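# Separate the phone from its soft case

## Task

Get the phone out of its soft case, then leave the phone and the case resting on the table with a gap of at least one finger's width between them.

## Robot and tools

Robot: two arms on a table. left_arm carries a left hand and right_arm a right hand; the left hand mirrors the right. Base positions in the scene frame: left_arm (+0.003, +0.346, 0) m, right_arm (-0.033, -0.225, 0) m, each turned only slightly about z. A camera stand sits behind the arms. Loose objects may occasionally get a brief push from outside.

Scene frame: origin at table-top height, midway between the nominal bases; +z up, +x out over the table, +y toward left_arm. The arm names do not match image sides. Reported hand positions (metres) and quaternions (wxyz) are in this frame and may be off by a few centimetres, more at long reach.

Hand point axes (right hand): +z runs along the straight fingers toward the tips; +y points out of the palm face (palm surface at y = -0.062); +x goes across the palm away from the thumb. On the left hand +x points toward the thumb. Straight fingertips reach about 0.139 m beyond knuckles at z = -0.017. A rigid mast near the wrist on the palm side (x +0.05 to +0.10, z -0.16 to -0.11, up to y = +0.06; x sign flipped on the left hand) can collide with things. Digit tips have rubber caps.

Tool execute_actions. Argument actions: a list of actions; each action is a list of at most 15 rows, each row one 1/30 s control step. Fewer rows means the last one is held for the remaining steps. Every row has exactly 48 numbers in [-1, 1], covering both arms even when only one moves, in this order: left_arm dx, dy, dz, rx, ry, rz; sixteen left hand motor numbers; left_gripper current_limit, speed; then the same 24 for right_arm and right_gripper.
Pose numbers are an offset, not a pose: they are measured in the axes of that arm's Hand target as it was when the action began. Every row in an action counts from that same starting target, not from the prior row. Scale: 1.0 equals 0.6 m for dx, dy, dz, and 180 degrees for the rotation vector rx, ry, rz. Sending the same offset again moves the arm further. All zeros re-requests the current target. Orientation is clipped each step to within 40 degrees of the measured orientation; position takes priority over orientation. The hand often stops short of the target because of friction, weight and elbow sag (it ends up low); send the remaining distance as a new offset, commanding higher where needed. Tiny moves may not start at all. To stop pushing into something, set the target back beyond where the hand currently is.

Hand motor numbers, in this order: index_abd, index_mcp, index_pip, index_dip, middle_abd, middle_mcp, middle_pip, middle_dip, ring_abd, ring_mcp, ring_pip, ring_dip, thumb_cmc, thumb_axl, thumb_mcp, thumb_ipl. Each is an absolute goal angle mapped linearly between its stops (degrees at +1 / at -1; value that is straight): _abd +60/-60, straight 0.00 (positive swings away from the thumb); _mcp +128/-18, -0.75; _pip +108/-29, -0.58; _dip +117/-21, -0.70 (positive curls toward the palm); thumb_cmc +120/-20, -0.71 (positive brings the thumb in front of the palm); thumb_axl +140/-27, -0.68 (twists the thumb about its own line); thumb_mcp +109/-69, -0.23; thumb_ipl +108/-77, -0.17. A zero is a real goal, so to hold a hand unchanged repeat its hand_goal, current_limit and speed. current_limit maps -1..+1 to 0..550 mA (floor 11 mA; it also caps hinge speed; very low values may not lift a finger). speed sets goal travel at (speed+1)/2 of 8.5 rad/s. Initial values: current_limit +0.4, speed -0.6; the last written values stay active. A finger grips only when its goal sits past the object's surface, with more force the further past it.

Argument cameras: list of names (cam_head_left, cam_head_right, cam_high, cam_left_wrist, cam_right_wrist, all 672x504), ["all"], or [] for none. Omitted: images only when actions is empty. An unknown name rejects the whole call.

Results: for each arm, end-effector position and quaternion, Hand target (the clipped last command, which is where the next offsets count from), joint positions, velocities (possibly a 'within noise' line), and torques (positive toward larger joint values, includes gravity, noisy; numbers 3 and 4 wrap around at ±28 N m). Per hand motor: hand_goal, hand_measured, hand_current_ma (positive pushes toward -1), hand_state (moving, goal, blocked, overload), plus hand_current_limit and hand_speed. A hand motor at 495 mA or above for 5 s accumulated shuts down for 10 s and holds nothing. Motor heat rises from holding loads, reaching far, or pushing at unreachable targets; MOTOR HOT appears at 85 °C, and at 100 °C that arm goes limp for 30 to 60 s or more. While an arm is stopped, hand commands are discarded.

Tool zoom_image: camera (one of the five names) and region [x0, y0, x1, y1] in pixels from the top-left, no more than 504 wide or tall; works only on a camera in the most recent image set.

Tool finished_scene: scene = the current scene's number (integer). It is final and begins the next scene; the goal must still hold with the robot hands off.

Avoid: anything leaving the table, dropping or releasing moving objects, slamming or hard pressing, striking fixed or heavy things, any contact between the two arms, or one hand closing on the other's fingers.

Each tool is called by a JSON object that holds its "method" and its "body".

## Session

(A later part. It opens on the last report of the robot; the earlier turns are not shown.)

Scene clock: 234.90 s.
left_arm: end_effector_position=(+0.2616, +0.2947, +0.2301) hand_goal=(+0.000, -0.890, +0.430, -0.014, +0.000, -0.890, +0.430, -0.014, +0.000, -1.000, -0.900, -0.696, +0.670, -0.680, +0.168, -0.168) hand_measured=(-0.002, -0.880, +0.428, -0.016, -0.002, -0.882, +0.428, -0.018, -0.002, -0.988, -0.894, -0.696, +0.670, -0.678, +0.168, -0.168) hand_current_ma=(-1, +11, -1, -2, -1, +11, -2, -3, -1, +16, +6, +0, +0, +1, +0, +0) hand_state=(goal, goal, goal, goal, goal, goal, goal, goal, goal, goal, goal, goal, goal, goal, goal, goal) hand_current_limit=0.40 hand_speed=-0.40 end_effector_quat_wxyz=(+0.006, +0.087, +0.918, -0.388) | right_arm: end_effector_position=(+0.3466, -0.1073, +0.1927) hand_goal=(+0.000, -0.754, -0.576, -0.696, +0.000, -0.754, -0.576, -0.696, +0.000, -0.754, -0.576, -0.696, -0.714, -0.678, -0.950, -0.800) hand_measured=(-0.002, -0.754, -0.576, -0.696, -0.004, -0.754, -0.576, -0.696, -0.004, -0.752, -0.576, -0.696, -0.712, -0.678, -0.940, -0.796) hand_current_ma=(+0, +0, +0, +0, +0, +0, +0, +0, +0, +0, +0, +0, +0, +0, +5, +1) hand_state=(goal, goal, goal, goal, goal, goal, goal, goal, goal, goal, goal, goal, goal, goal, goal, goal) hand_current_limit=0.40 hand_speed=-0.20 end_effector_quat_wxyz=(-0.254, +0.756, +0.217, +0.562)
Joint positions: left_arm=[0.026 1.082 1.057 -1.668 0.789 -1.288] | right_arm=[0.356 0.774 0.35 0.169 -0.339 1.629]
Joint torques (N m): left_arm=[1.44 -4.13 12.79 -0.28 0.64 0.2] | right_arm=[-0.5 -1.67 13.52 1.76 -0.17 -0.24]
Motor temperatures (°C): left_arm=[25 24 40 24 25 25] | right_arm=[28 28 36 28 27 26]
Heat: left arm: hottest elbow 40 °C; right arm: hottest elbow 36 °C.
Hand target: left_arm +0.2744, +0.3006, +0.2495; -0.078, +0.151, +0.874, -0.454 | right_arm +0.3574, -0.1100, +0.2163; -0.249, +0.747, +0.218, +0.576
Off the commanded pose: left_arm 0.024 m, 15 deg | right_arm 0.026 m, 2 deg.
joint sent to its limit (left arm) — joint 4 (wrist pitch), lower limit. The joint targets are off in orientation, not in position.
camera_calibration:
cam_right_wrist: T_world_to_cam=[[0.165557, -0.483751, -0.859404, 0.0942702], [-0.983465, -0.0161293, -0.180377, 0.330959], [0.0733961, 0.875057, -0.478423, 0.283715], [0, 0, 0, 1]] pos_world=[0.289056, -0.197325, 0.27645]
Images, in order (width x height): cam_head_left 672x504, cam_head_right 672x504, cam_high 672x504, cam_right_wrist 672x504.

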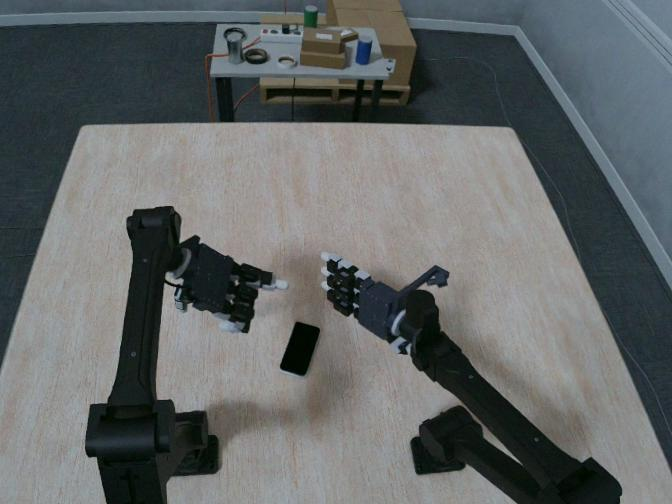

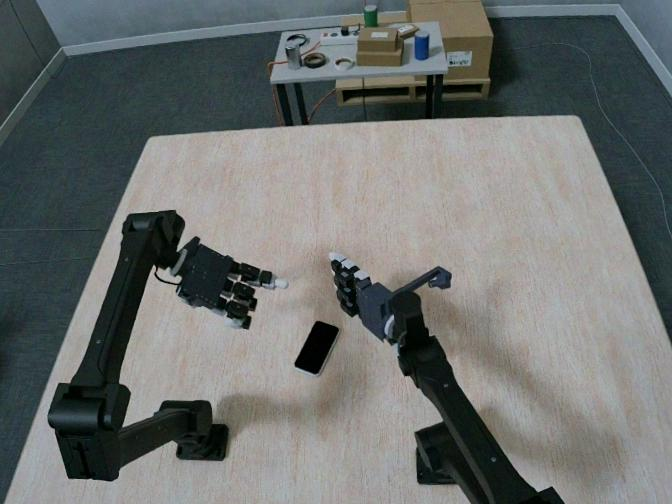

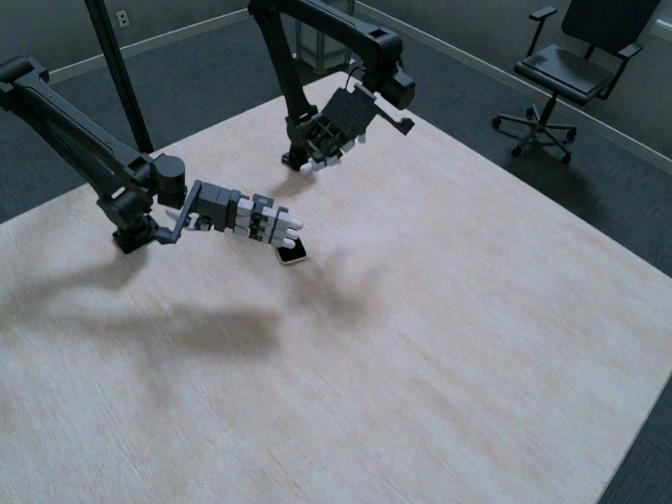

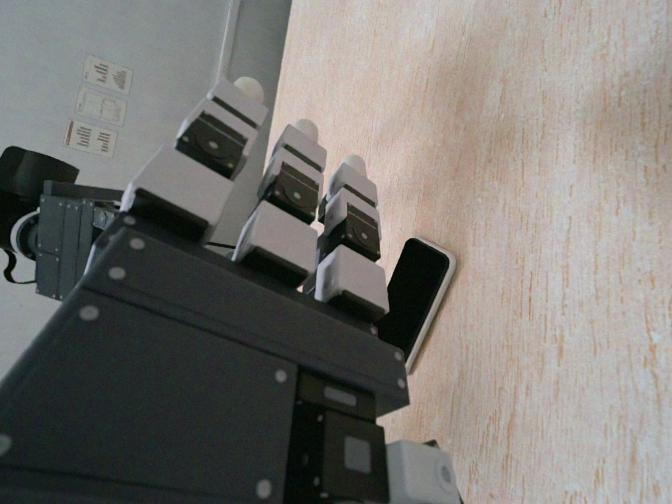

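{"method": "execute_actions", "body": {"actions": [[[-0.15,0,0,0,0,0,0,-0.89,0.43,-0.014,0,-0.89,0.43,-0.014,0,-1,-0.9,-0.696,-0.71,-0.68,-0.23,-0.168,0.4,-0.2,0.071,0.185,-0.173,0,0,0,0,-0.754,-0.576,-0.696,0,-0.754,-0.576,-0.696,0,-0.754,-0.576,-0.696,-0.714,-0.678,-0.95,-0.8,0.4,-0.2]],[[-0.246,0.025,0.312,0,0,0,0,-0.89,0.43,-0.014,0,-0.89,0.43,-0.014,0,-1,-0.9,-0.696,-0.71,-0.68,-0.23,-0.168,0.4,-0.4,0,0,0,0,0,0,0,-0.754,-0.576,-0.696,0,-0.754,-0.576,-0.696,0,-0.754,-0.576,-0.696,-0.714,-0.678,-0.95,-0.8,0.4,-0.2]]], "cameras": ["cam_left_wrist","cam_high"]}}

Scene clock: 265.17 s.
left_arm: end_effector_position=(+0.4251, +0.0892, +0.1128) hand_goal=(+0.000, -0.890, +0.430, -0.014, +0.000, -0.890, +0.430, -0.014, +0.000, -1.000, -0.900, -0.696, -0.710, -0.680, -0.230, -0.168) hand_measured=(-0.002, -0.880, +0.428, -0.016, -0.002, -0.882, +0.428, -0.018, -0.002, -0.988, -0.894, -0.696, -0.696, -0.678, -0.226, -0.168) hand_current_ma=(-1, +11, -1, -2, -1, +11, -1, -2, -1, +16, +5, +0, +19, +1, +4, +0) hand_state=(goal, goal, goal, goal, goal, goal, goal, goal, goal, goal, goal, goal, goal, goal, goal, goal) hand_current_limit=0.40 hand_speed=-0.40 end_effector_quat_wxyz=(-0.106, +0.148, +0.873, -0.453) | right_arm: end_effector_position=(+0.3448, -0.2499, +0.2319) hand_goal=(+0.000, -0.754, -0.576, -0.696, +0.000, -0.754, -0.576, -0.696, +0.000, -0.754, -0.576, -0.696, -0.714, -0.678, -0.950, -0.800) hand_measured=(-0.002, -0.752, -0.576, -0.696, -0.004, -0.752, -0.576, -0.696, -0.004, -0.752, -0.576, -0.696, -0.712, -0.678, -0.940, -0.796) hand_current_ma=(+0, +0, +0, +0, +0, +0, +0, +0, +0, +0, +0, +0, +0, +0, +5, +1) hand_state=(goal, goal, goal, goal, goal, goal, goal, goal, goal, goal, goal, goal, goal, goal, goal, goal) hand_current_limit=0.40 hand_speed=-0.20 end_effector_quat_wxyz=(-0.264, +0.758, +0.209, +0.559)
Joint positions: left_arm=[-0.369 1.771 1.412 -1.276 0.966 -1.554] | right_arm=[-0.323 0.702 0.474 -0.216 -0.989 1.365]
Joint torques (N m): left_arm=[1.08 -12.28 12.11 0.4 0.89 -0.12] | right_arm=[-0.56 -0.26 15.73 1.25 -0.52 -0.23]
Motor temperatures (°C): left_arm=[25 24 41 24 25 25] | right_arm=[28 28 41 27 27 26]
Heat: left arm: hottest elbow 41 °C; right arm: hottest elbow 41 °C.
Hand target: left_arm +0.4498, +0.0850, +0.1295; -0.078, +0.150, +0.875, -0.454 | right_arm +0.3575, -0.2598, +0.2663; -0.249, +0.747, +0.218, +0.576
Off the commanded pose: left_arm 0.030 m, 3 deg | right_arm 0.038 m, 3 deg.
camera_calibration:
cam_left_wrist: T_world_to_cam=[[0.667751, -0.609923, 0.426736, -0.312423], [-0.193886, 0.410978, 0.890789, -0.106522], [-0.718692, -0.677563, 0.156175, 0.476434], [0, 0, 0, 1]] pos_world=[0.530377, 0.176039, 0.153803]
Images, in order (width x height): cam_high 672x504, cam_left_wrist 672x504.

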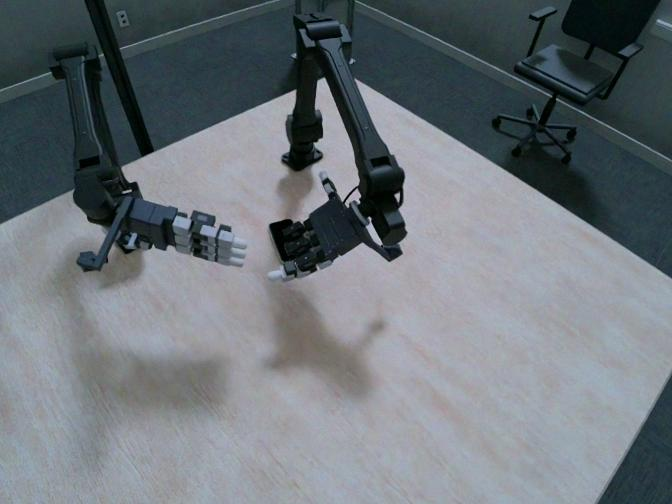

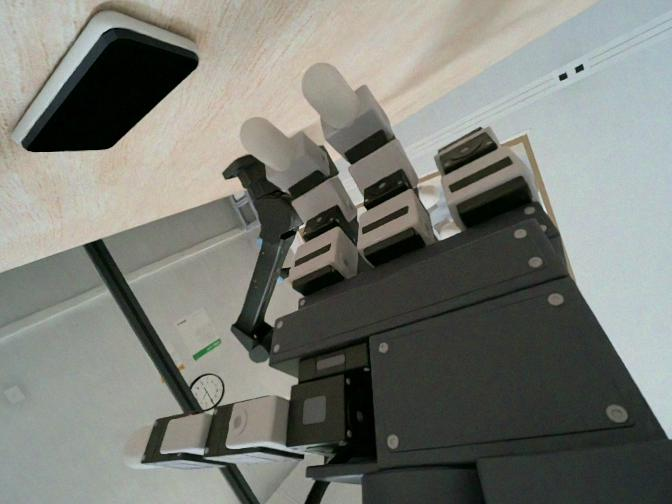

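{"method": "zoom_image", "body": {"camera": "cam_left_wrist", "region": [0, 0, 210, 160]}}

{"method": "zoom_image", "body": {"camera": "cam_left_wrist", "region": [80, 0, 140, 50]}}

Scaled by 2.400 from the camera's 672x504 image, which has a finer 960x720 frame.

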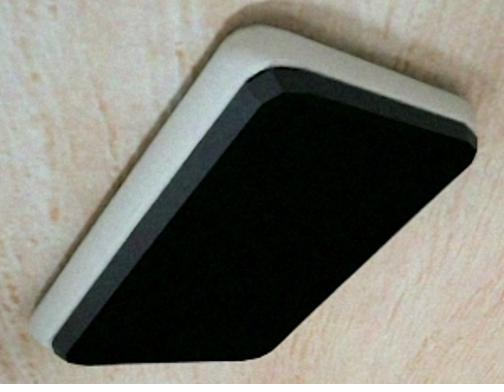

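Scaled by 8.400 from the camera's 672x504 image, which has a finer 960x720 frame.

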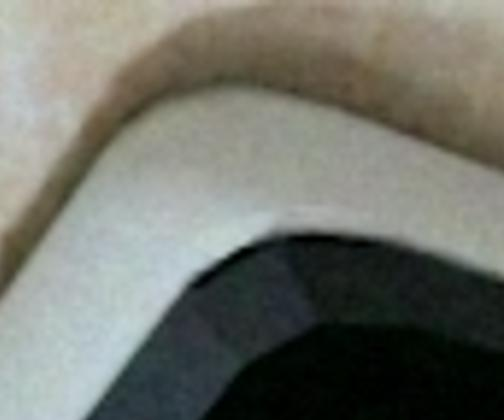

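{"method": "execute_actions", "body": {"actions": [[[0.29,-0.038,0.082,0,0,0,0,-0.986,0.328,0.029,0,-0.986,0.328,0.029,0,-1,-0.9,-0.696,0.671,-0.68,0.056,-0.168,0.4,-0.2,-0.086,-0.151,0.084,0,0,0,0,-0.754,-0.576,-0.696,0,-0.754,-0.576,-0.696,0,-0.754,-0.576,-0.696,-0.714,-0.678,-0.95,-0.8,0.4,-0.2]]], "cameras": ["cam_head_left","cam_head_right","cam_high","cam_right_wrist"]}}

Scene clock: 296.40 s.
left_arm: end_effector_position=(+0.2705, +0.0977, +0.1171) hand_goal=(+0.000, -0.986, +0.328, +0.028, +0.000, -0.986, +0.328, +0.028, +0.000, -1.000, -0.900, -0.696, +0.670, -0.680, +0.056, -0.168) hand_measured=(+0.000, -0.970, +0.330, +0.026, +0.000, -0.970, +0.332, +0.024, -0.006, -0.960, -0.884, -0.692, +0.668, -0.678, +0.056, -0.168) hand_current_ma=(+0, +23, +2, -2, +0, +23, +2, -3, -4, +88, +22, +4, -2, +1, +0, +0) hand_state=(goal, goal, goal, goal, goal, goal, goal, goal, goal, blocked, goal, goal, goal, goal, goal, goal) hand_current_limit=0.40 hand_speed=-0.20 end_effector_quat_wxyz=(-0.087, +0.147, +0.874, -0.454) | right_arm: end_effector_position=(+0.3264, -0.1673, +0.2140) hand_goal=(+0.000, -0.754, -0.576, -0.696, +0.000, -0.754, -0.576, -0.696, +0.000, -0.754, -0.576, -0.696, -0.714, -0.678, -0.950, -0.800) hand_measured=(-0.002, -0.748, -0.576, -0.696, -0.004, -0.754, -0.576, -0.696, -0.004, -0.754, -0.576, -0.696, -0.712, -0.678, -0.940, -0.796) hand_current_ma=(+0, +2, +0, +0, -1, +0, +0, +0, +0, +0, +0, +0, +0, +0, +5, +1) hand_state=(goal, goal, goal, goal, goal, goal, goal, goal, goal, goal, goal, goal, goal, goal, goal, goal) hand_current_limit=0.40 hand_speed=-0.20 end_effector_quat_wxyz=(-0.242, +0.753, +0.214, +0.573)
Joint positions: left_arm=[-0.495 1.345 0.924 -0.977 0.952 -1.804] | right_arm=[0.112 0.57 0.34 -0.039 -0.55 1.551]
Joint torques (N m): left_arm=[-0.73 -7.88 8.25 1.16 0.88 -0.09] | right_arm=[2.14 0.5 10.43 3.04 -0.12 0.01]
Heat: left arm: hottest elbow 40 °C; right arm: hottest elbow 44 °C.
Hand target: left_arm +0.2680, +0.0928, +0.1200; -0.078, +0.151, +0.874, -0.454 | right_arm +0.3276, -0.1596, +0.2166; -0.249, +0.747, +0.218, +0.576
Off the commanded pose: left_arm 0.006 m, 1 deg | right_arm 0.008 m, 1 deg.
camera_calibration:
cam_right_wrist: T_world_to_cam=[[0.174073, -0.494769, -0.851412, 0.0804727], [-0.979255, 0.00409249, -0.20259, 0.320739], [0.10372, 0.869015, -0.483793, 0.338216], [0, 0, 0, 1]] pos_world=[0.264997, -0.255412, 0.29712]
Images, in order (width x height): cam_head_left 672x504, cam_head_right 672x504, cam_high 672x504, cam_right_wrist 672x504.

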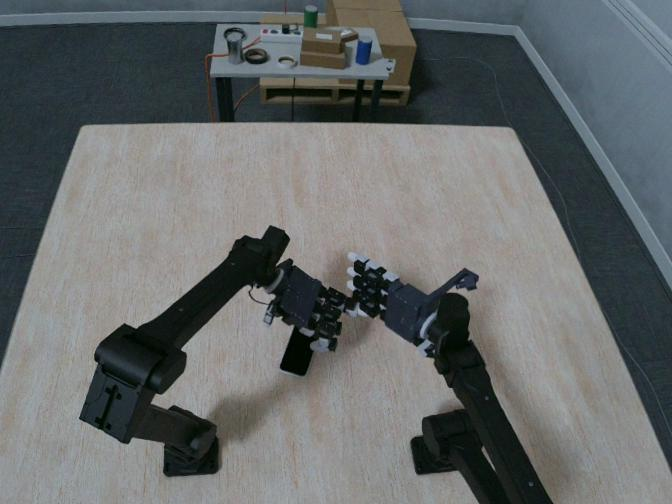

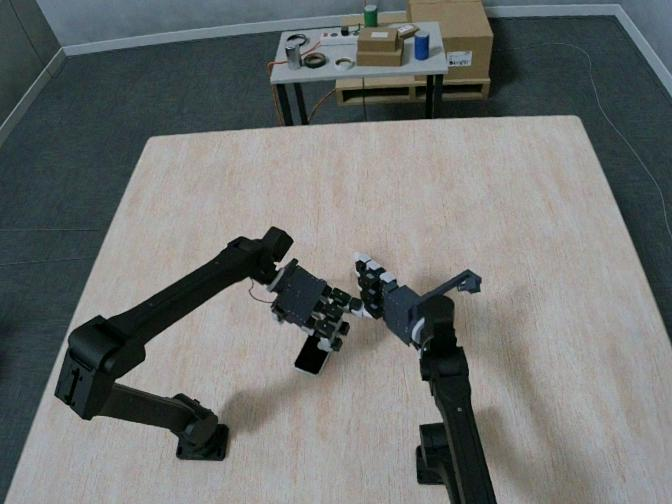

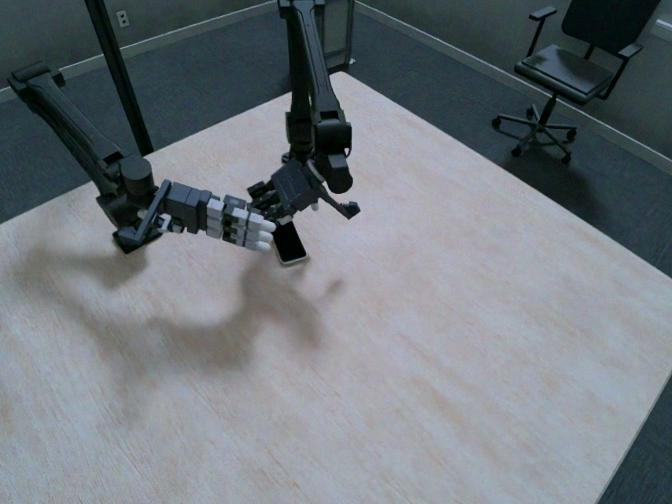

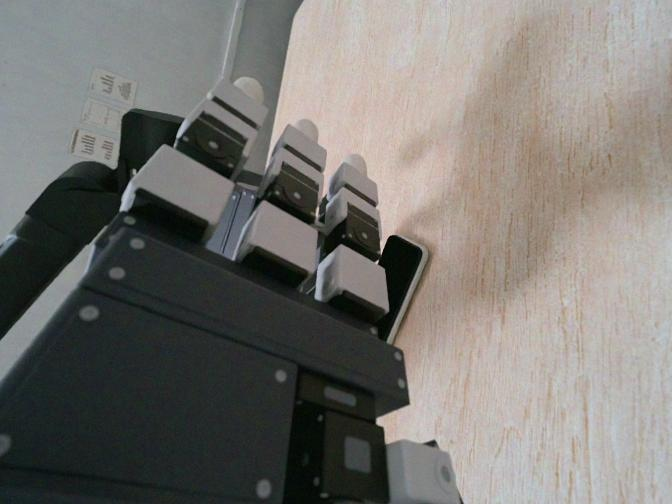

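{"method": "zoom_image", "body": {"camera": "cam_head_left", "region": [240, 240, 380, 390]}}

{"method": "zoom_image", "body": {"camera": "cam_head_right", "region": [240, 240, 380, 390]}}

{"method": "zoom_image", "body": {"camera": "cam_high", "region": [220, 150, 370, 280]}}

Scaled by 3.360 from the camera's 672x504 image, which has a finer 960x720 frame.

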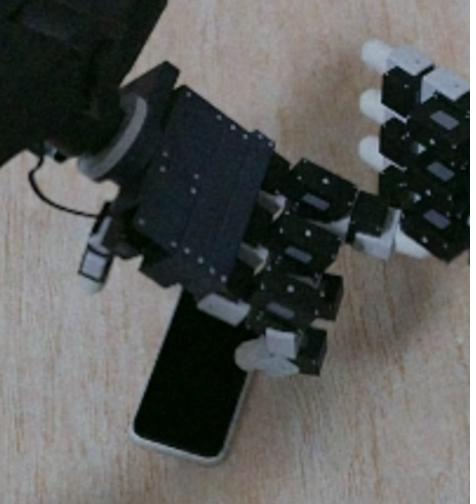

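Scaled by 3.360 from the camera's 672x504 image, which has a finer 960x720 frame.

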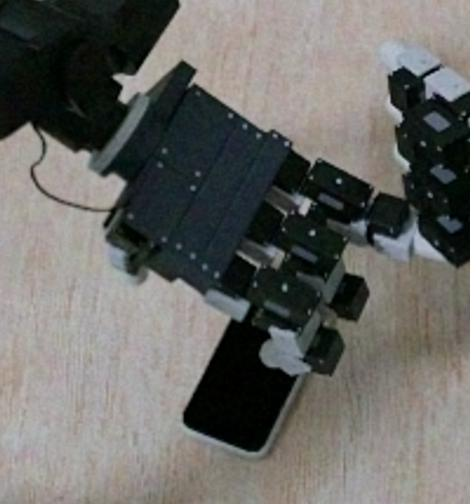

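Scaled by 3.360 from the camera's 672x504 image, which has a finer 960x720 frame.

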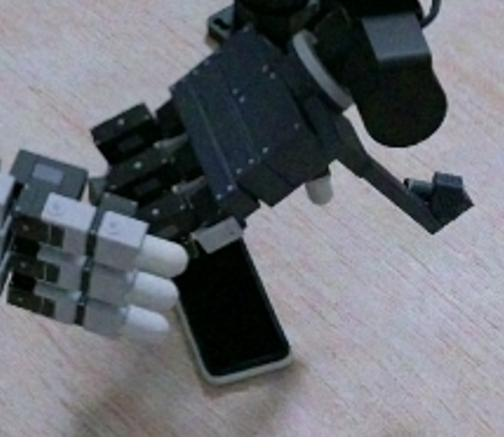

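{"method": "execute_actions", "body": {"actions": [[[-0.003,0.0075,0.047,0,0,0,0,-0.986,0.328,0.029,0,-0.986,0.328,0.029,0,-0.95,-0.9,-0.696,0.671,-0.68,0.056,-0.168,0.4,-0.2,0.163,-0.059,-0.004,0,0,0,0,-0.754,-0.576,-0.696,0,-0.754,-0.576,-0.696,0,-0.754,-0.576,-0.696,-0.714,-0.678,-0.95,-0.8,0.4,-0.2]]], "cameras": ["cam_head_left","cam_head_right","cam_high","cam_right_wrist"]}}

{"method": "zoom_image", "body": {"camera": "cam_right_wrist", "region": [340, 200, 500, 400]}}

{"method": "zoom_image", "body": {"camera": "cam_head_left", "region": [240, 240, 380, 390]}}

Scene clock: 322.10 s.
left_arm: end_effector_position=(+0.2670, +0.0755, +0.1043) hand_goal=(+0.000, -0.986, +0.328, +0.028, +0.000, -0.986, +0.328, +0.028, +0.000, -0.950, -0.900, -0.696, +0.670, -0.680, +0.056, -0.168) hand_measured=(+0.000, -0.970, +0.330, +0.026, +0.000, -0.970, +0.332, +0.024, -0.002, -0.942, -0.900, -0.694, +0.668, -0.678, +0.056, -0.168) hand_current_ma=(+0, +23, +2, -2, +0, +22, +2, -3, -2, +9, +0, +1, -1, +1, +0, +0) hand_state=(goal, goal, goal, goal, goal, goal, goal, goal, goal, goal, goal, goal, goal, goal, goal, goal) hand_current_limit=0.40 hand_speed=-0.20 end_effector_quat_wxyz=(-0.074, +0.151, +0.874, -0.456) | right_arm: end_effector_position=(+0.3238, -0.1369, +0.2842) hand_goal=(+0.000, -0.754, -0.576, -0.696, +0.000, -0.754, -0.576, -0.696, +0.000, -0.754, -0.576, -0.696, -0.714, -0.678, -0.950, -0.800) hand_measured=(-0.002, -0.750, -0.574, -0.696, -0.004, -0.752, -0.576, -0.696, -0.004, -0.752, -0.576, -0.696, -0.712, -0.678, -0.940, -0.796) hand_current_ma=(+0, +1, +0, +0, -1, +0, +0, +0, -1, +0, +0, +0, +0, +0, +5, +1) hand_state=(goal, goal, goal, goal, goal, goal, goal, goal, goal, goal, goal, goal, goal, goal, goal, goal) hand_current_limit=0.40 hand_speed=-0.20 end_effector_quat_wxyz=(-0.243, +0.761, +0.214, +0.563)
Joint positions: left_arm=[-0.555 1.348 0.886 -0.824 0.931 -1.911] | right_arm=[0.274 0.552 0.534 -0.256 -0.396 1.596]
Joint torques (N m): left_arm=[-0.5 -6.77 7.94 1.22 0.75 -0.04] | right_arm=[1.96 0.26 15.68 1.76 0.07 -0.03]
Heat: left arm: hottest elbow 38 °C; right arm: hottest elbow 40 °C.
Hand target: left_arm +0.2628, +0.0728, +0.1000; -0.078, +0.151, +0.874, -0.454 | right_arm +0.3276, -0.1296, +0.3160; -0.249, +0.747, +0.218, +0.576
Off the commanded pose: left_arm 0.006 m, 1 deg | right_arm 0.033 m, 2 deg.
camera_calibration:
cam_right_wrist: T_world_to_cam=[[0.154819, -0.500252, -0.851927, 0.161343], [-0.983884, 0.000016113, -0.178809, 0.326466], [0.0894634, 0.86588, -0.492187, 0.352498], [0, 0, 0, 1]] pos_world=[0.26469, -0.224514, 0.369323]
Images, in order (width x height): cam_head_left 672x504, cam_head_right 672x504, cam_high 672x504, cam_right_wrist 672x504.

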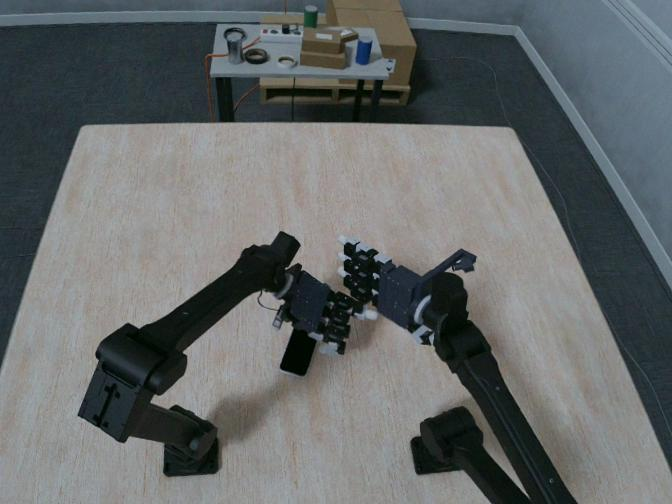

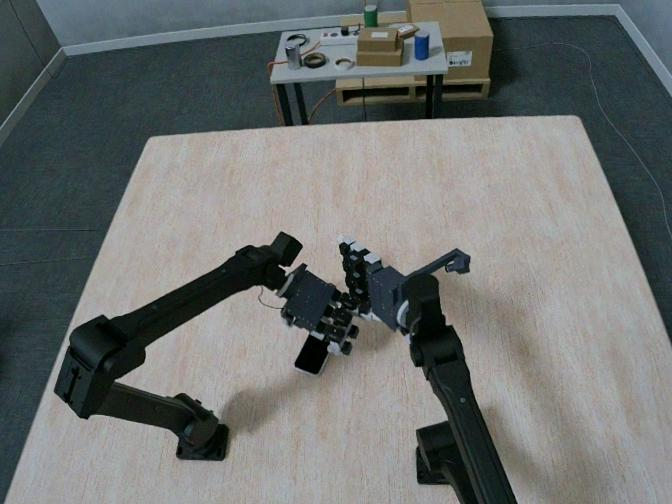

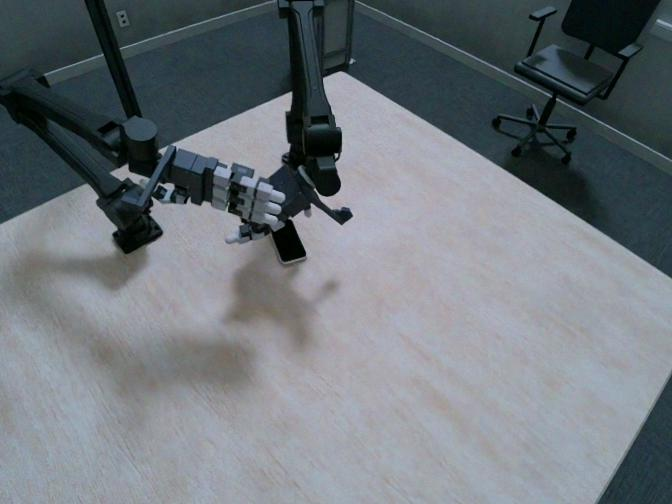

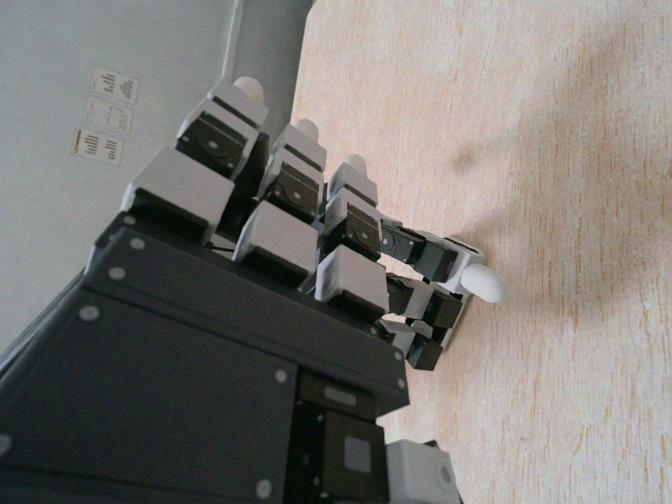

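Scaled by 2.520 from the camera's 672x504 image, which has a finer 960x720 frame.

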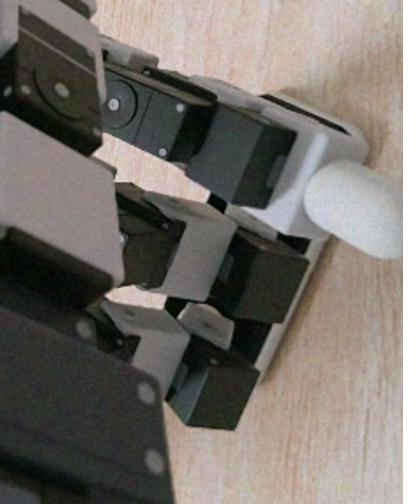

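Scaled by 3.360 from the camera's 672x504 image, which has a finer 960x720 frame.

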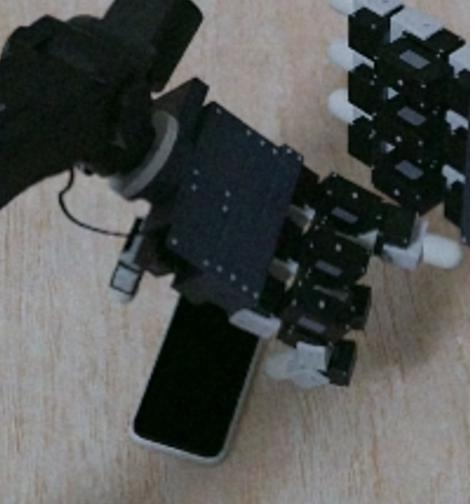

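{"method": "execute_actions", "body": {"actions": [[[0,0.068,0.048,0,0,0,0,-0.986,0.328,0.029,0,-0.986,0.328,0.029,0,-0.95,-0.9,-0.696,0.671,-0.68,0.056,-0.168,0.4,-0.2,0,0,0,0,0,0,0,-0.754,-0.576,-0.696,0,-0.754,-0.576,-0.696,0,-0.754,-0.576,-0.696,-0.714,-0.678,-0.95,-0.8,0.4,-0.2]]], "cameras": ["cam_head_left","cam_head_right","cam_high","cam_right_wrist"]}}

{"method": "zoom_image", "body": {"camera": "cam_right_wrist", "region": [380, 200, 520, 400]}}

{"method": "zoom_image", "body": {"camera": "cam_head_left", "region": [250, 270, 370, 390]}}

{"method": "zoom_image", "body": {"camera": "cam_high", "region": [220, 180, 350, 280]}}

Scene clock: 333.90 s.
left_arm: end_effector_position=(+0.2637, +0.0778, +0.0486) hand_goal=(+0.000, -0.986, +0.328, +0.028, +0.000, -0.986, +0.328, +0.028, +0.000, -0.950, -0.900, -0.696, +0.670, -0.680, +0.056, -0.168) hand_measured=(+0.000, -0.970, +0.330, +0.026, +0.000, -0.970, +0.332, +0.024, -0.002, -0.940, -0.900, -0.694, +0.668, -0.678, +0.056, -0.168) hand_current_ma=(+0, +23, +2, -2, +0, +22, +2, -3, -1, +11, +0, +1, -1, +1, +0, +0) hand_state=(goal, goal, goal, goal, goal, goal, goal, goal, goal, goal, goal, goal, goal, goal, goal, goal) hand_current_limit=0.40 hand_speed=-0.20 end_effector_quat_wxyz=(-0.080, +0.147, +0.876, -0.453) | right_arm: end_effector_position=(+0.3238, -0.1369, +0.2842) hand_goal=(+0.000, -0.754, -0.576, -0.696, +0.000, -0.754, -0.576, -0.696, +0.000, -0.754, -0.576, -0.696, -0.714, -0.678, -0.950, -0.800) hand_measured=(-0.002, -0.750, -0.574, -0.696, -0.004, -0.752, -0.576, -0.696, -0.004, -0.752, -0.576, -0.696, -0.712, -0.678, -0.940, -0.796) hand_current_ma=(+0, +1, +0, +0, -1, +0, +0, +0, -1, +0, +0, +0, +0, +0, +5, +1) hand_state=(goal, goal, goal, goal, goal, goal, goal, goal, goal, goal, goal, goal, goal, goal, goal, goal) hand_current_limit=0.40 hand_speed=-0.20 end_effector_quat_wxyz=(-0.243, +0.761, +0.214, +0.563)
Joint positions: left_arm=[-0.555 1.435 0.803 -0.669 0.929 -1.913] | right_arm=[0.274 0.552 0.534 -0.256 -0.395 1.596]
Joint torques (N m): left_arm=[-0.5 -7.59 7.92 1.28 0.84 -0.09] | right_arm=[1.9 0.21 15.75 1.68 0.07 -0.03]
Motor temperatures (°C): left_arm=[25 25 36 24 26 25] | right_arm=[27 28 42 27 27 26]
Heat: left arm: hottest elbow 36 °C; right arm: hottest elbow 42 °C.
Hand target: left_arm +0.2628, +0.0727, +0.0502; -0.078, +0.151, +0.874, -0.454 | right_arm +0.3276, -0.1296, +0.3160; -0.249, +0.747, +0.218, +0.576
Off the commanded pose: left_arm 0.005 m, 1 deg | right_arm 0.033 m, 2 deg.
camera_calibration:
cam_right_wrist: T_world_to_cam=[[0.154607, -0.500409, -0.851873, 0.161395], [-0.98389, 0.000355748, -0.178775, 0.326452], [0.0897637, 0.865789, -0.492292, 0.352581], [0, 0, 0, 1]] pos_world=[0.264591, -0.224614, 0.369422]
Images, in order (width x height): cam_head_left 672x504, cam_head_right 672x504, cam_high 672x504, cam_right_wrist 672x504.

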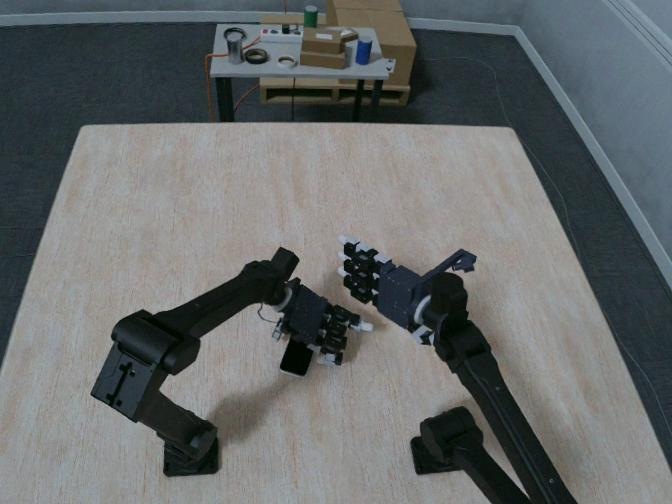

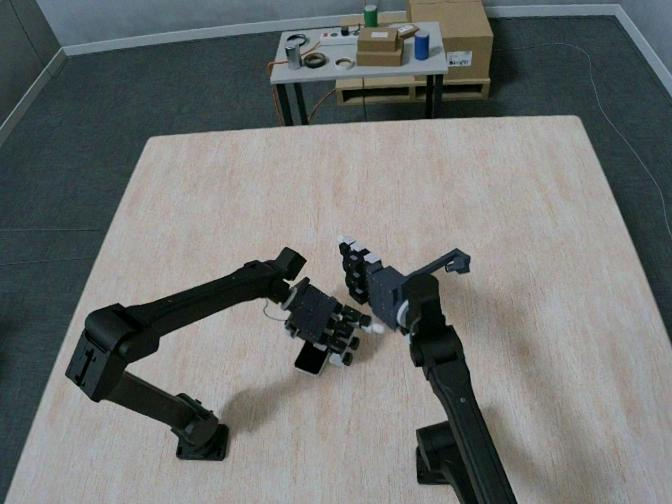

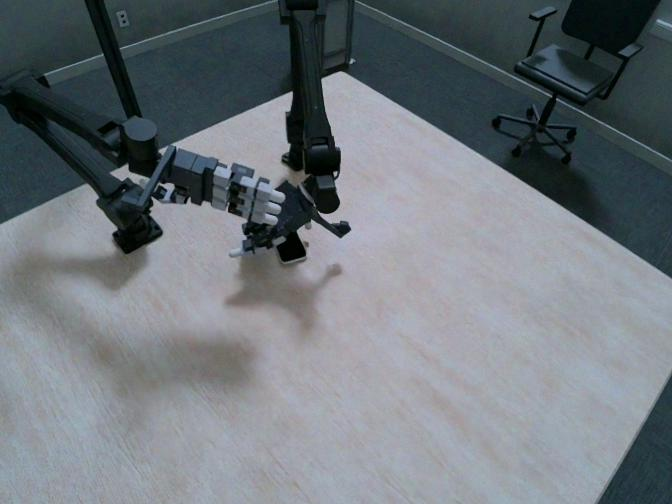

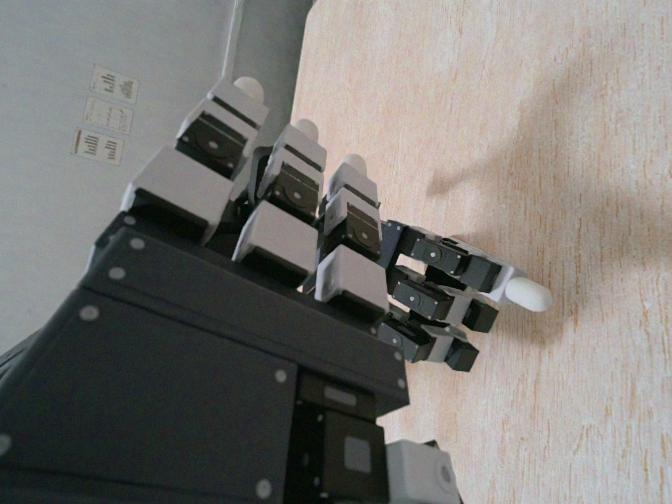

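Scaled by 2.520 from the camera's 672x504 image, which has a finer 960x720 frame.

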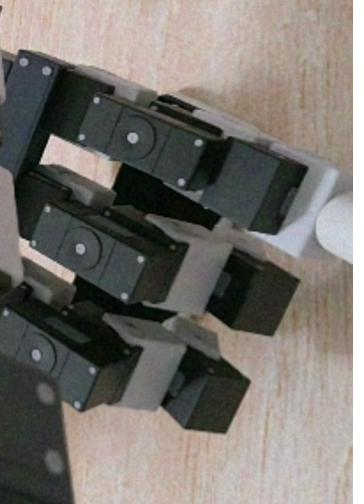

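Scaled by 4.200 from the camera's 672x504 image, which has a finer 960x720 frame.

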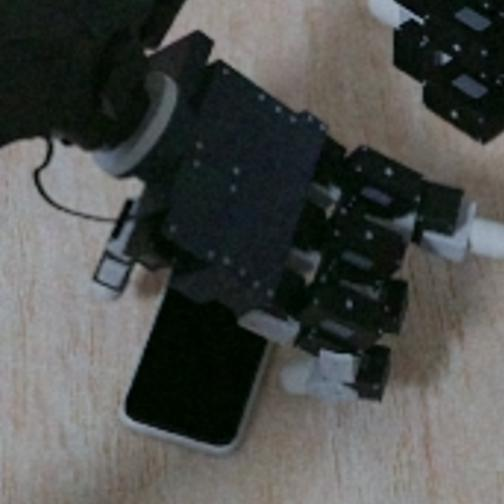

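Scaled by 3.877 from the camera's 672x504 image, which has a finer 960x720 frame.

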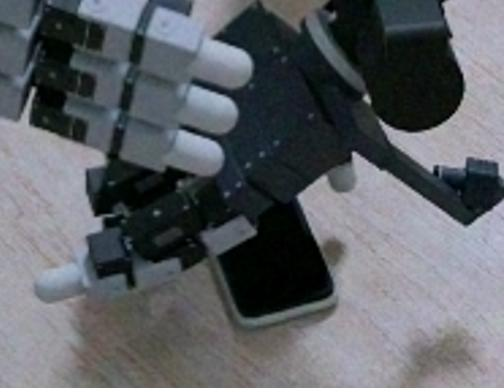

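{"method": "execute_actions", "body": {"actions": [[[0,0.0268,0.0312,0,0,0,0,-0.986,0.328,0.029,0,-0.986,0.328,0.029,0,-0.95,-0.9,-0.696,0.671,-0.68,0.056,-0.168,0.4,-0.2,0,0,0,0,0,0,0,-0.754,-0.576,-0.696,0,-0.754,-0.576,-0.696,0,-0.754,-0.576,-0.696,-0.714,-0.678,-0.95,-0.8,0.4,-0.2]]], "cameras": ["cam_head_left","cam_high"]}}

{"method": "zoom_image", "body": {"camera": "cam_high", "region": [220, 200, 330, 280]}}

{"method": "zoom_image", "body": {"camera": "cam_head_left", "region": [260, 290, 350, 380]}}

Scene clock: 354.97 s.
left_arm: end_effector_position=(+0.2648, +0.0712, +0.0281) hand_goal=(+0.000, -0.986, +0.328, +0.028, +0.000, -0.986, +0.328, +0.028, +0.000, -0.950, -0.900, -0.696, +0.670, -0.680, +0.056, -0.168) hand_measured=(+0.000, -0.970, +0.330, +0.026, +0.000, -0.970, +0.332, +0.024, -0.002, -0.940, -0.900, -0.694, +0.668, -0.678, +0.056, -0.168) hand_current_ma=(+0, +23, +2, -2, +0, +22, +2, -3, -1, +11, +0, +1, -1, +1, +0, +0) hand_state=(goal, goal, goal, goal, goal, goal, goal, goal, goal, goal, goal, goal, goal, goal, goal, goal) hand_current_limit=0.40 hand_speed=-0.20 end_effector_quat_wxyz=(-0.076, +0.148, +0.875, -0.455) | right_arm: end_effector_position=(+0.3238, -0.1369, +0.2842) hand_goal=(+0.000, -0.754, -0.576, -0.696, +0.000, -0.754, -0.576, -0.696, +0.000, -0.754, -0.576, -0.696, -0.714, -0.678, -0.950, -0.800) hand_measured=(-0.002, -0.750, -0.574, -0.696, -0.004, -0.752, -0.576, -0.696, -0.004, -0.752, -0.576, -0.696, -0.712, -0.678, -0.940, -0.796) hand_current_ma=(+0, +1, +0, +0, -1, +0, +0, +0, -1, +0, +0, +0, +0, +0, +5, +1) hand_state=(goal, goal, goal, goal, goal, goal, goal, goal, goal, goal, goal, goal, goal, goal, goal, goal) hand_current_limit=0.40 hand_speed=-0.20 end_effector_quat_wxyz=(-0.243, +0.761, +0.214, +0.563)
Joint positions: left_arm=[-0.569 1.477 0.778 -0.571 0.925 -1.938] | right_arm=[0.274 0.552 0.534 -0.256 -0.395 1.596]
Joint torques (N m): left_arm=[-0.67 -7.41 7.21 1.24 0.76 -0.06] | right_arm=[1.9 0.21 15.73 1.68 0.07 -0.03]
Heat: left arm: hottest elbow 35 °C; right arm: hottest elbow 45 °C.
Hand target: left_arm +0.2607, +0.0671, +0.0261; -0.078, +0.150, +0.875, -0.454 | right_arm +0.3276, -0.1296, +0.3160; -0.249, +0.747, +0.218, +0.576
Off the commanded pose: left_arm 0.006 m, 0 deg | right_arm 0.033 m, 2 deg.
Images, in order (width x height): cam_head_left 672x504, cam_high 672x504.

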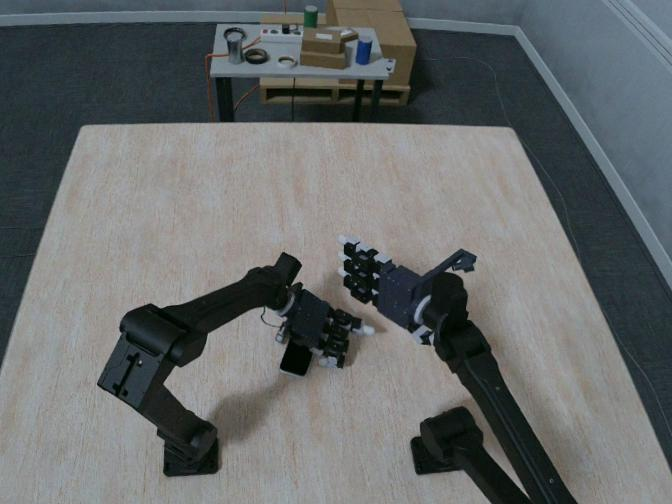

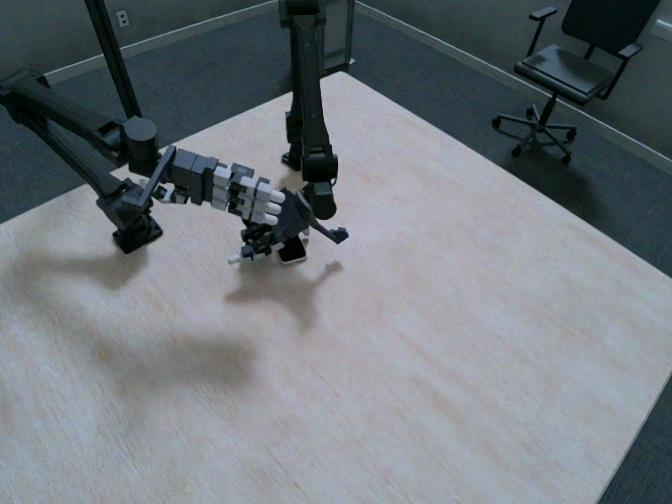

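Scaled by 4.582 from the camera's 672x504 image, which has a finer 960x720 frame.

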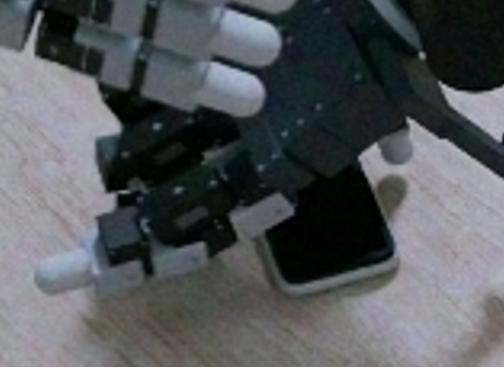

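Scaled by 5.600 from the camera's 672x504 image, which has a finer 960x720 frame.

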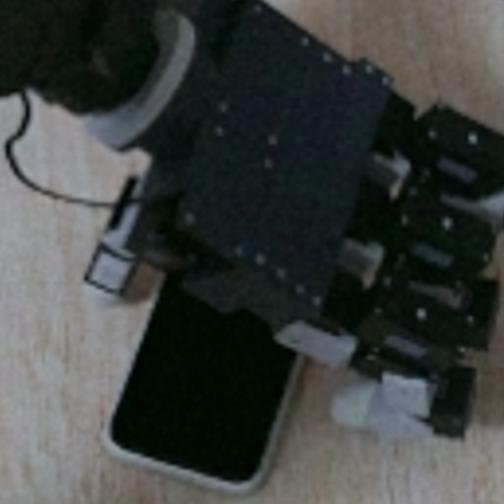

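{"method": "execute_actions", "body": {"actions": [[[0,0.0125,-0.0032,0,0,0,0,-0.986,0.328,0.029,0,-0.986,0.328,0.029,0,-0.95,-0.9,-0.696,0.671,-0.68,0.056,-0.168,0.4,-0.2,0,0,0,0,0,0,0,-0.754,-0.576,-0.696,0,-0.754,-0.576,-0.696,0,-0.754,-0.576,-0.696,-0.714,-0.678,-0.95,-0.8,0.4,-0.2]]]}}

Scene clock: 370.20 s.
left_arm: end_effector_position=(+0.2642, +0.0715, +0.0260) hand_goal=(+0.000, -0.986, +0.328, +0.028, +0.000, -0.986, +0.328, +0.028, +0.000, -0.950, -0.900, -0.696, +0.670, -0.680, +0.056, -0.168) hand_measured=(+0.000, -0.970, +0.330, +0.026, +0.000, -0.970, +0.332, +0.024, -0.002, -0.940, -0.900, -0.694, +0.668, -0.678, +0.056, -0.168) hand_current_ma=(+0, +23, +2, -2, +0, +22, +2, -3, -1, +11, +0, +1, -1, +1, +0, +0) hand_state=(goal, goal, goal, goal, goal, goal, goal, goal, goal, goal, goal, goal, goal, goal, goal, goal) hand_current_limit=0.40 hand_speed=-0.20 end_effector_quat_wxyz=(-0.078, +0.147, +0.875, -0.454) | right_arm: end_effector_position=(+0.3238, -0.1369, +0.2842) hand_goal=(+0.000, -0.754, -0.576, -0.696, +0.000, -0.754, -0.576, -0.696, +0.000, -0.754, -0.576, -0.696, -0.714, -0.678, -0.950, -0.800) hand_measured=(-0.002, -0.750, -0.574, -0.696, -0.004, -0.752, -0.576, -0.696, -0.004, -0.752, -0.576, -0.696, -0.712, -0.678, -0.940, -0.796) hand_current_ma=(+0, +1, +0, +0, -1, +0, +0, +0, -1, +0, +0, +0, +0, +0, +5, +1) hand_state=(goal, goal, goal, goal, goal, goal, goal, goal, goal, goal, goal, goal, goal, goal, goal, goal) hand_current_limit=0.40 hand_speed=-0.20 end_effector_quat_wxyz=(-0.243, +0.761, +0.214, +0.563)
Joint positions: left_arm=[-0.569 1.483 0.778 -0.571 0.925 -1.939] | right_arm=[0.274 0.552 0.534 -0.256 -0.395 1.596]
Joint torques (N m): left_arm=[0.38 -7.18 6.78 1.07 0.95 0.17] | right_arm=[1.96 0.26 15.73 1.66 0.07 -0.03]
Heat: left arm: hottest elbow 35 °C; right arm: hottest elbow 46 °C.
Hand target: left_arm +0.2627, +0.0727, +0.0211; -0.078, +0.150, +0.875, -0.454 | right_arm +0.3276, -0.1296, +0.3160; -0.249, +0.747, +0.218, +0.576
Off the commanded pose: left_arm 0.005 m, 0 deg | right_arm 0.033 m, 2 deg.

{"method": "execute_actions", "body": {"actions": [[[0.003,0.0087,-0.0036,0,0,0,0,-0.986,0.328,0.029,0,-0.986,0.328,0.029,0,-0.95,-0.9,-0.696,0.671,-0.68,0.12,-0.168,0.2,-0.6,0,0,0,0,0,0,0,-0.754,-0.576,-0.696,0,-0.754,-0.576,-0.696,0,-0.754,-0.576,-0.696,-0.714,-0.678,-0.95,-0.8,0.4,-0.2]]]}}

Scene clock: 374.90 s.
left_arm: end_effector_position=(+0.2610, +0.0737, +0.0225) hand_goal=(+0.000, -0.986, +0.328, +0.028, +0.000, -0.986, +0.328, +0.028, +0.000, -0.950, -0.900, -0.696, +0.670, -0.680, +0.120, -0.168) hand_measured=(+0.000, -0.970, +0.330, +0.026, +0.000, -0.972, +0.332, +0.026, -0.002, -0.940, -0.900, -0.694, +0.668, -0.678, +0.118, -0.168) hand_current_ma=(+0, +23, +2, -2, +0, +21, +2, -1, -1, +11, +0, +1, -1, +1, -1, +0) hand_state=(goal, goal, goal, goal, goal, goal, goal, goal, goal, goal, goal, goal, goal, goal, goal, goal) hand_current_limit=0.20 hand_speed=-0.60 end_effector_quat_wxyz=(-0.080, +0.152, +0.875, -0.454) | right_arm: end_effector_position=(+0.3238, -0.1369, +0.2842) hand_goal=(+0.000, -0.754, -0.576, -0.696, +0.000, -0.754, -0.576, -0.696, +0.000, -0.754, -0.576, -0.696, -0.714, -0.678, -0.950, -0.800) hand_measured=(-0.002, -0.750, -0.574, -0.696, -0.004, -0.752, -0.576, -0.696, -0.004, -0.752, -0.576, -0.696, -0.712, -0.678, -0.940, -0.796) hand_current_ma=(+0, +1, +0, +0, -1, +0, +0, +0, -1, +0, +0, +0, +0, +0, +5, +1) hand_state=(goal, goal, goal, goal, goal, goal, goal, goal, goal, goal, goal, goal, goal, goal, goal, goal) hand_current_limit=0.40 hand_speed=-0.20 end_effector_quat_wxyz=(-0.243, +0.761, +0.214, +0.563)
Joint positions: left_arm=[-0.569 1.484 0.768 -0.571 0.927 -1.922] | right_arm=[0.274 0.552 0.534 -0.256 -0.395 1.596]
Joint torques (N m): left_arm=[1.26 -7.06 6.9 0.87 0.98 0.19] | right_arm=[1.9 0.26 15.73 1.68 0.07 -0.03]
Heat: left arm: hottest elbow 34 °C; right arm: hottest elbow 46 °C.
Hand target: left_arm +0.2626, +0.0777, +0.0181; -0.078, +0.150, +0.875, -0.454 | right_arm +0.3276, -0.1296, +0.3160; -0.249, +0.747, +0.218, +0.576
Off the commanded pose: left_arm 0.006 m, 0 deg | right_arm 0.033 m, 2 deg.

{"method": "execute_actions", "body": {"actions": [[[0,0,0,0,0,0,0,-0.94,0.39,0.01,0,-0.94,0.39,0.01,0,-0.95,-0.9,-0.696,0.671,-0.68,0.17,-0.168,0.2,-0.8,0,0,0,0,0,0,0,-0.754,-0.576,-0.696,0,-0.754,-0.576,-0.696,0,-0.754,-0.576,-0.696,-0.714,-0.678,-0.95,-0.8,0.4,-0.2]],[[0,0,0,0,0,0,0,-0.9,0.434,-0.009,0,-0.9,0.434,-0.009,0,-0.95,-0.9,-0.696,0.671,-0.68,0.22,-0.168,0.2,-0.8,0,0,0,0,0,0,0,-0.754,-0.576,-0.696,0,-0.754,-0.576,-0.696,0,-0.754,-0.576,-0.696,-0.714,-0.678,-0.95,-0.8,0.4,-0.2]]], "cameras": ["cam_head_left","cam_high"]}}

{"method": "zoom_image", "body": {"camera": "cam_high", "region": [250, 210, 330, 270]}}

{"method": "zoom_image", "body": {"camera": "cam_head_left", "region": [260, 290, 350, 380]}}

Scene clock: 381.03 s.
left_arm: end_effector_position=(+0.2621, +0.0746, +0.0224) hand_goal=(+0.000, -0.900, +0.434, -0.010, +0.000, -0.900, +0.434, -0.010, +0.000, -0.950, -0.900, -0.696, +0.670, -0.680, +0.220, -0.168) hand_measured=(+0.000, -0.896, +0.430, -0.008, +0.000, -0.896, +0.430, -0.008, -0.002, -0.940, -0.900, -0.694, +0.666, -0.682, +0.170, -0.180) hand_current_ma=(+0, +4, -2, +1, +0, +4, -3, +2, -1, +11, +0, +1, -3, -1, -162, -23) hand_state=(goal, goal, goal, goal, goal, goal, goal, goal, goal, goal, goal, goal, goal, goal, blocked, goal) hand_current_limit=0.20 hand_speed=-0.80 end_effector_quat_wxyz=(-0.079, +0.151, +0.875, -0.454) | right_arm: end_effector_position=(+0.3238, -0.1369, +0.2842) hand_goal=(+0.000, -0.754, -0.576, -0.696, +0.000, -0.754, -0.576, -0.696, +0.000, -0.754, -0.576, -0.696, -0.714, -0.678, -0.950, -0.800) hand_measured=(-0.002, -0.750, -0.574, -0.696, -0.004, -0.752, -0.576, -0.696, -0.004, -0.752, -0.576, -0.696, -0.712, -0.678, -0.940, -0.796) hand_current_ma=(+0, +1, +0, +0, -1, +0, +0, +0, -1, +0, +0, +0, +0, +0, +5, +1) hand_state=(goal, goal, goal, goal, goal, goal, goal, goal, goal, goal, goal, goal, goal, goal, goal, goal) hand_current_limit=0.40 hand_speed=-0.20 end_effector_quat_wxyz=(-0.243, +0.761, +0.214, +0.563)
Joint positions: left_arm=[-0.565 1.484 0.768 -0.571 0.927 -1.921] | right_arm=[0.274 0.552 0.534 -0.256 -0.395 1.596]
Joint torques (N m): left_arm=[1.03 -7.12 6.93 0.87 1 0.19] | right_arm=[1.96 0.21 15.73 1.68 0.07 -0.03]
Heat: left arm: hottest elbow 34 °C; right arm: hottest elbow 46 °C.
Hand target: left_arm +0.2625, +0.0776, +0.0181; -0.078, +0.151, +0.874, -0.454 | right_arm +0.3276, -0.1296, +0.3160; -0.249, +0.747, +0.218, +0.576
Off the commanded pose: left_arm 0.005 m, 0 deg | right_arm 0.033 m, 2 deg.
Images, in order (width x height): cam_head_left 672x504, cam_high 672x504.

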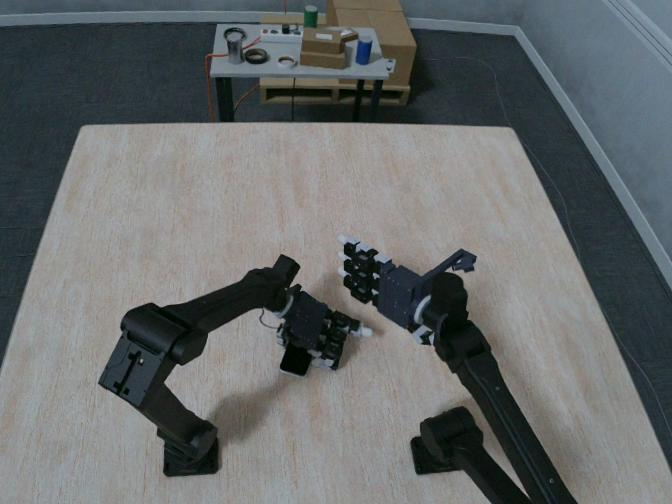

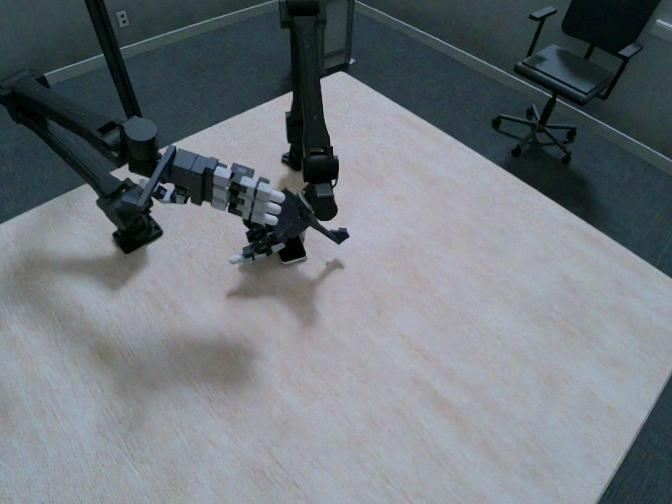

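Scaled by 6.300 from the camera's 672x504 image, which has a finer 960x720 frame.

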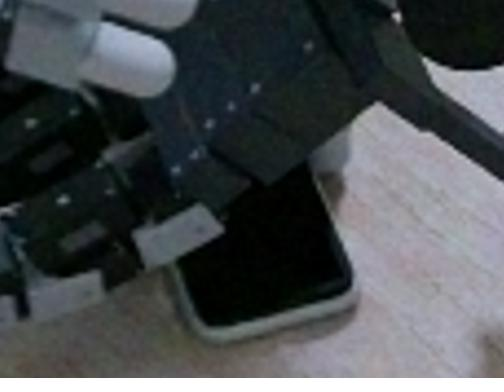

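Scaled by 5.600 from the camera's 672x504 image, which has a finer 960x720 frame.

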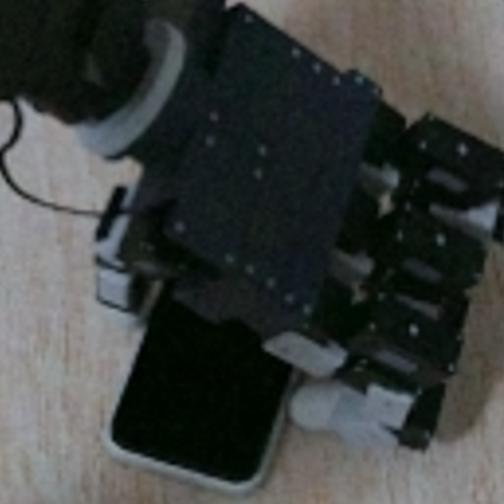

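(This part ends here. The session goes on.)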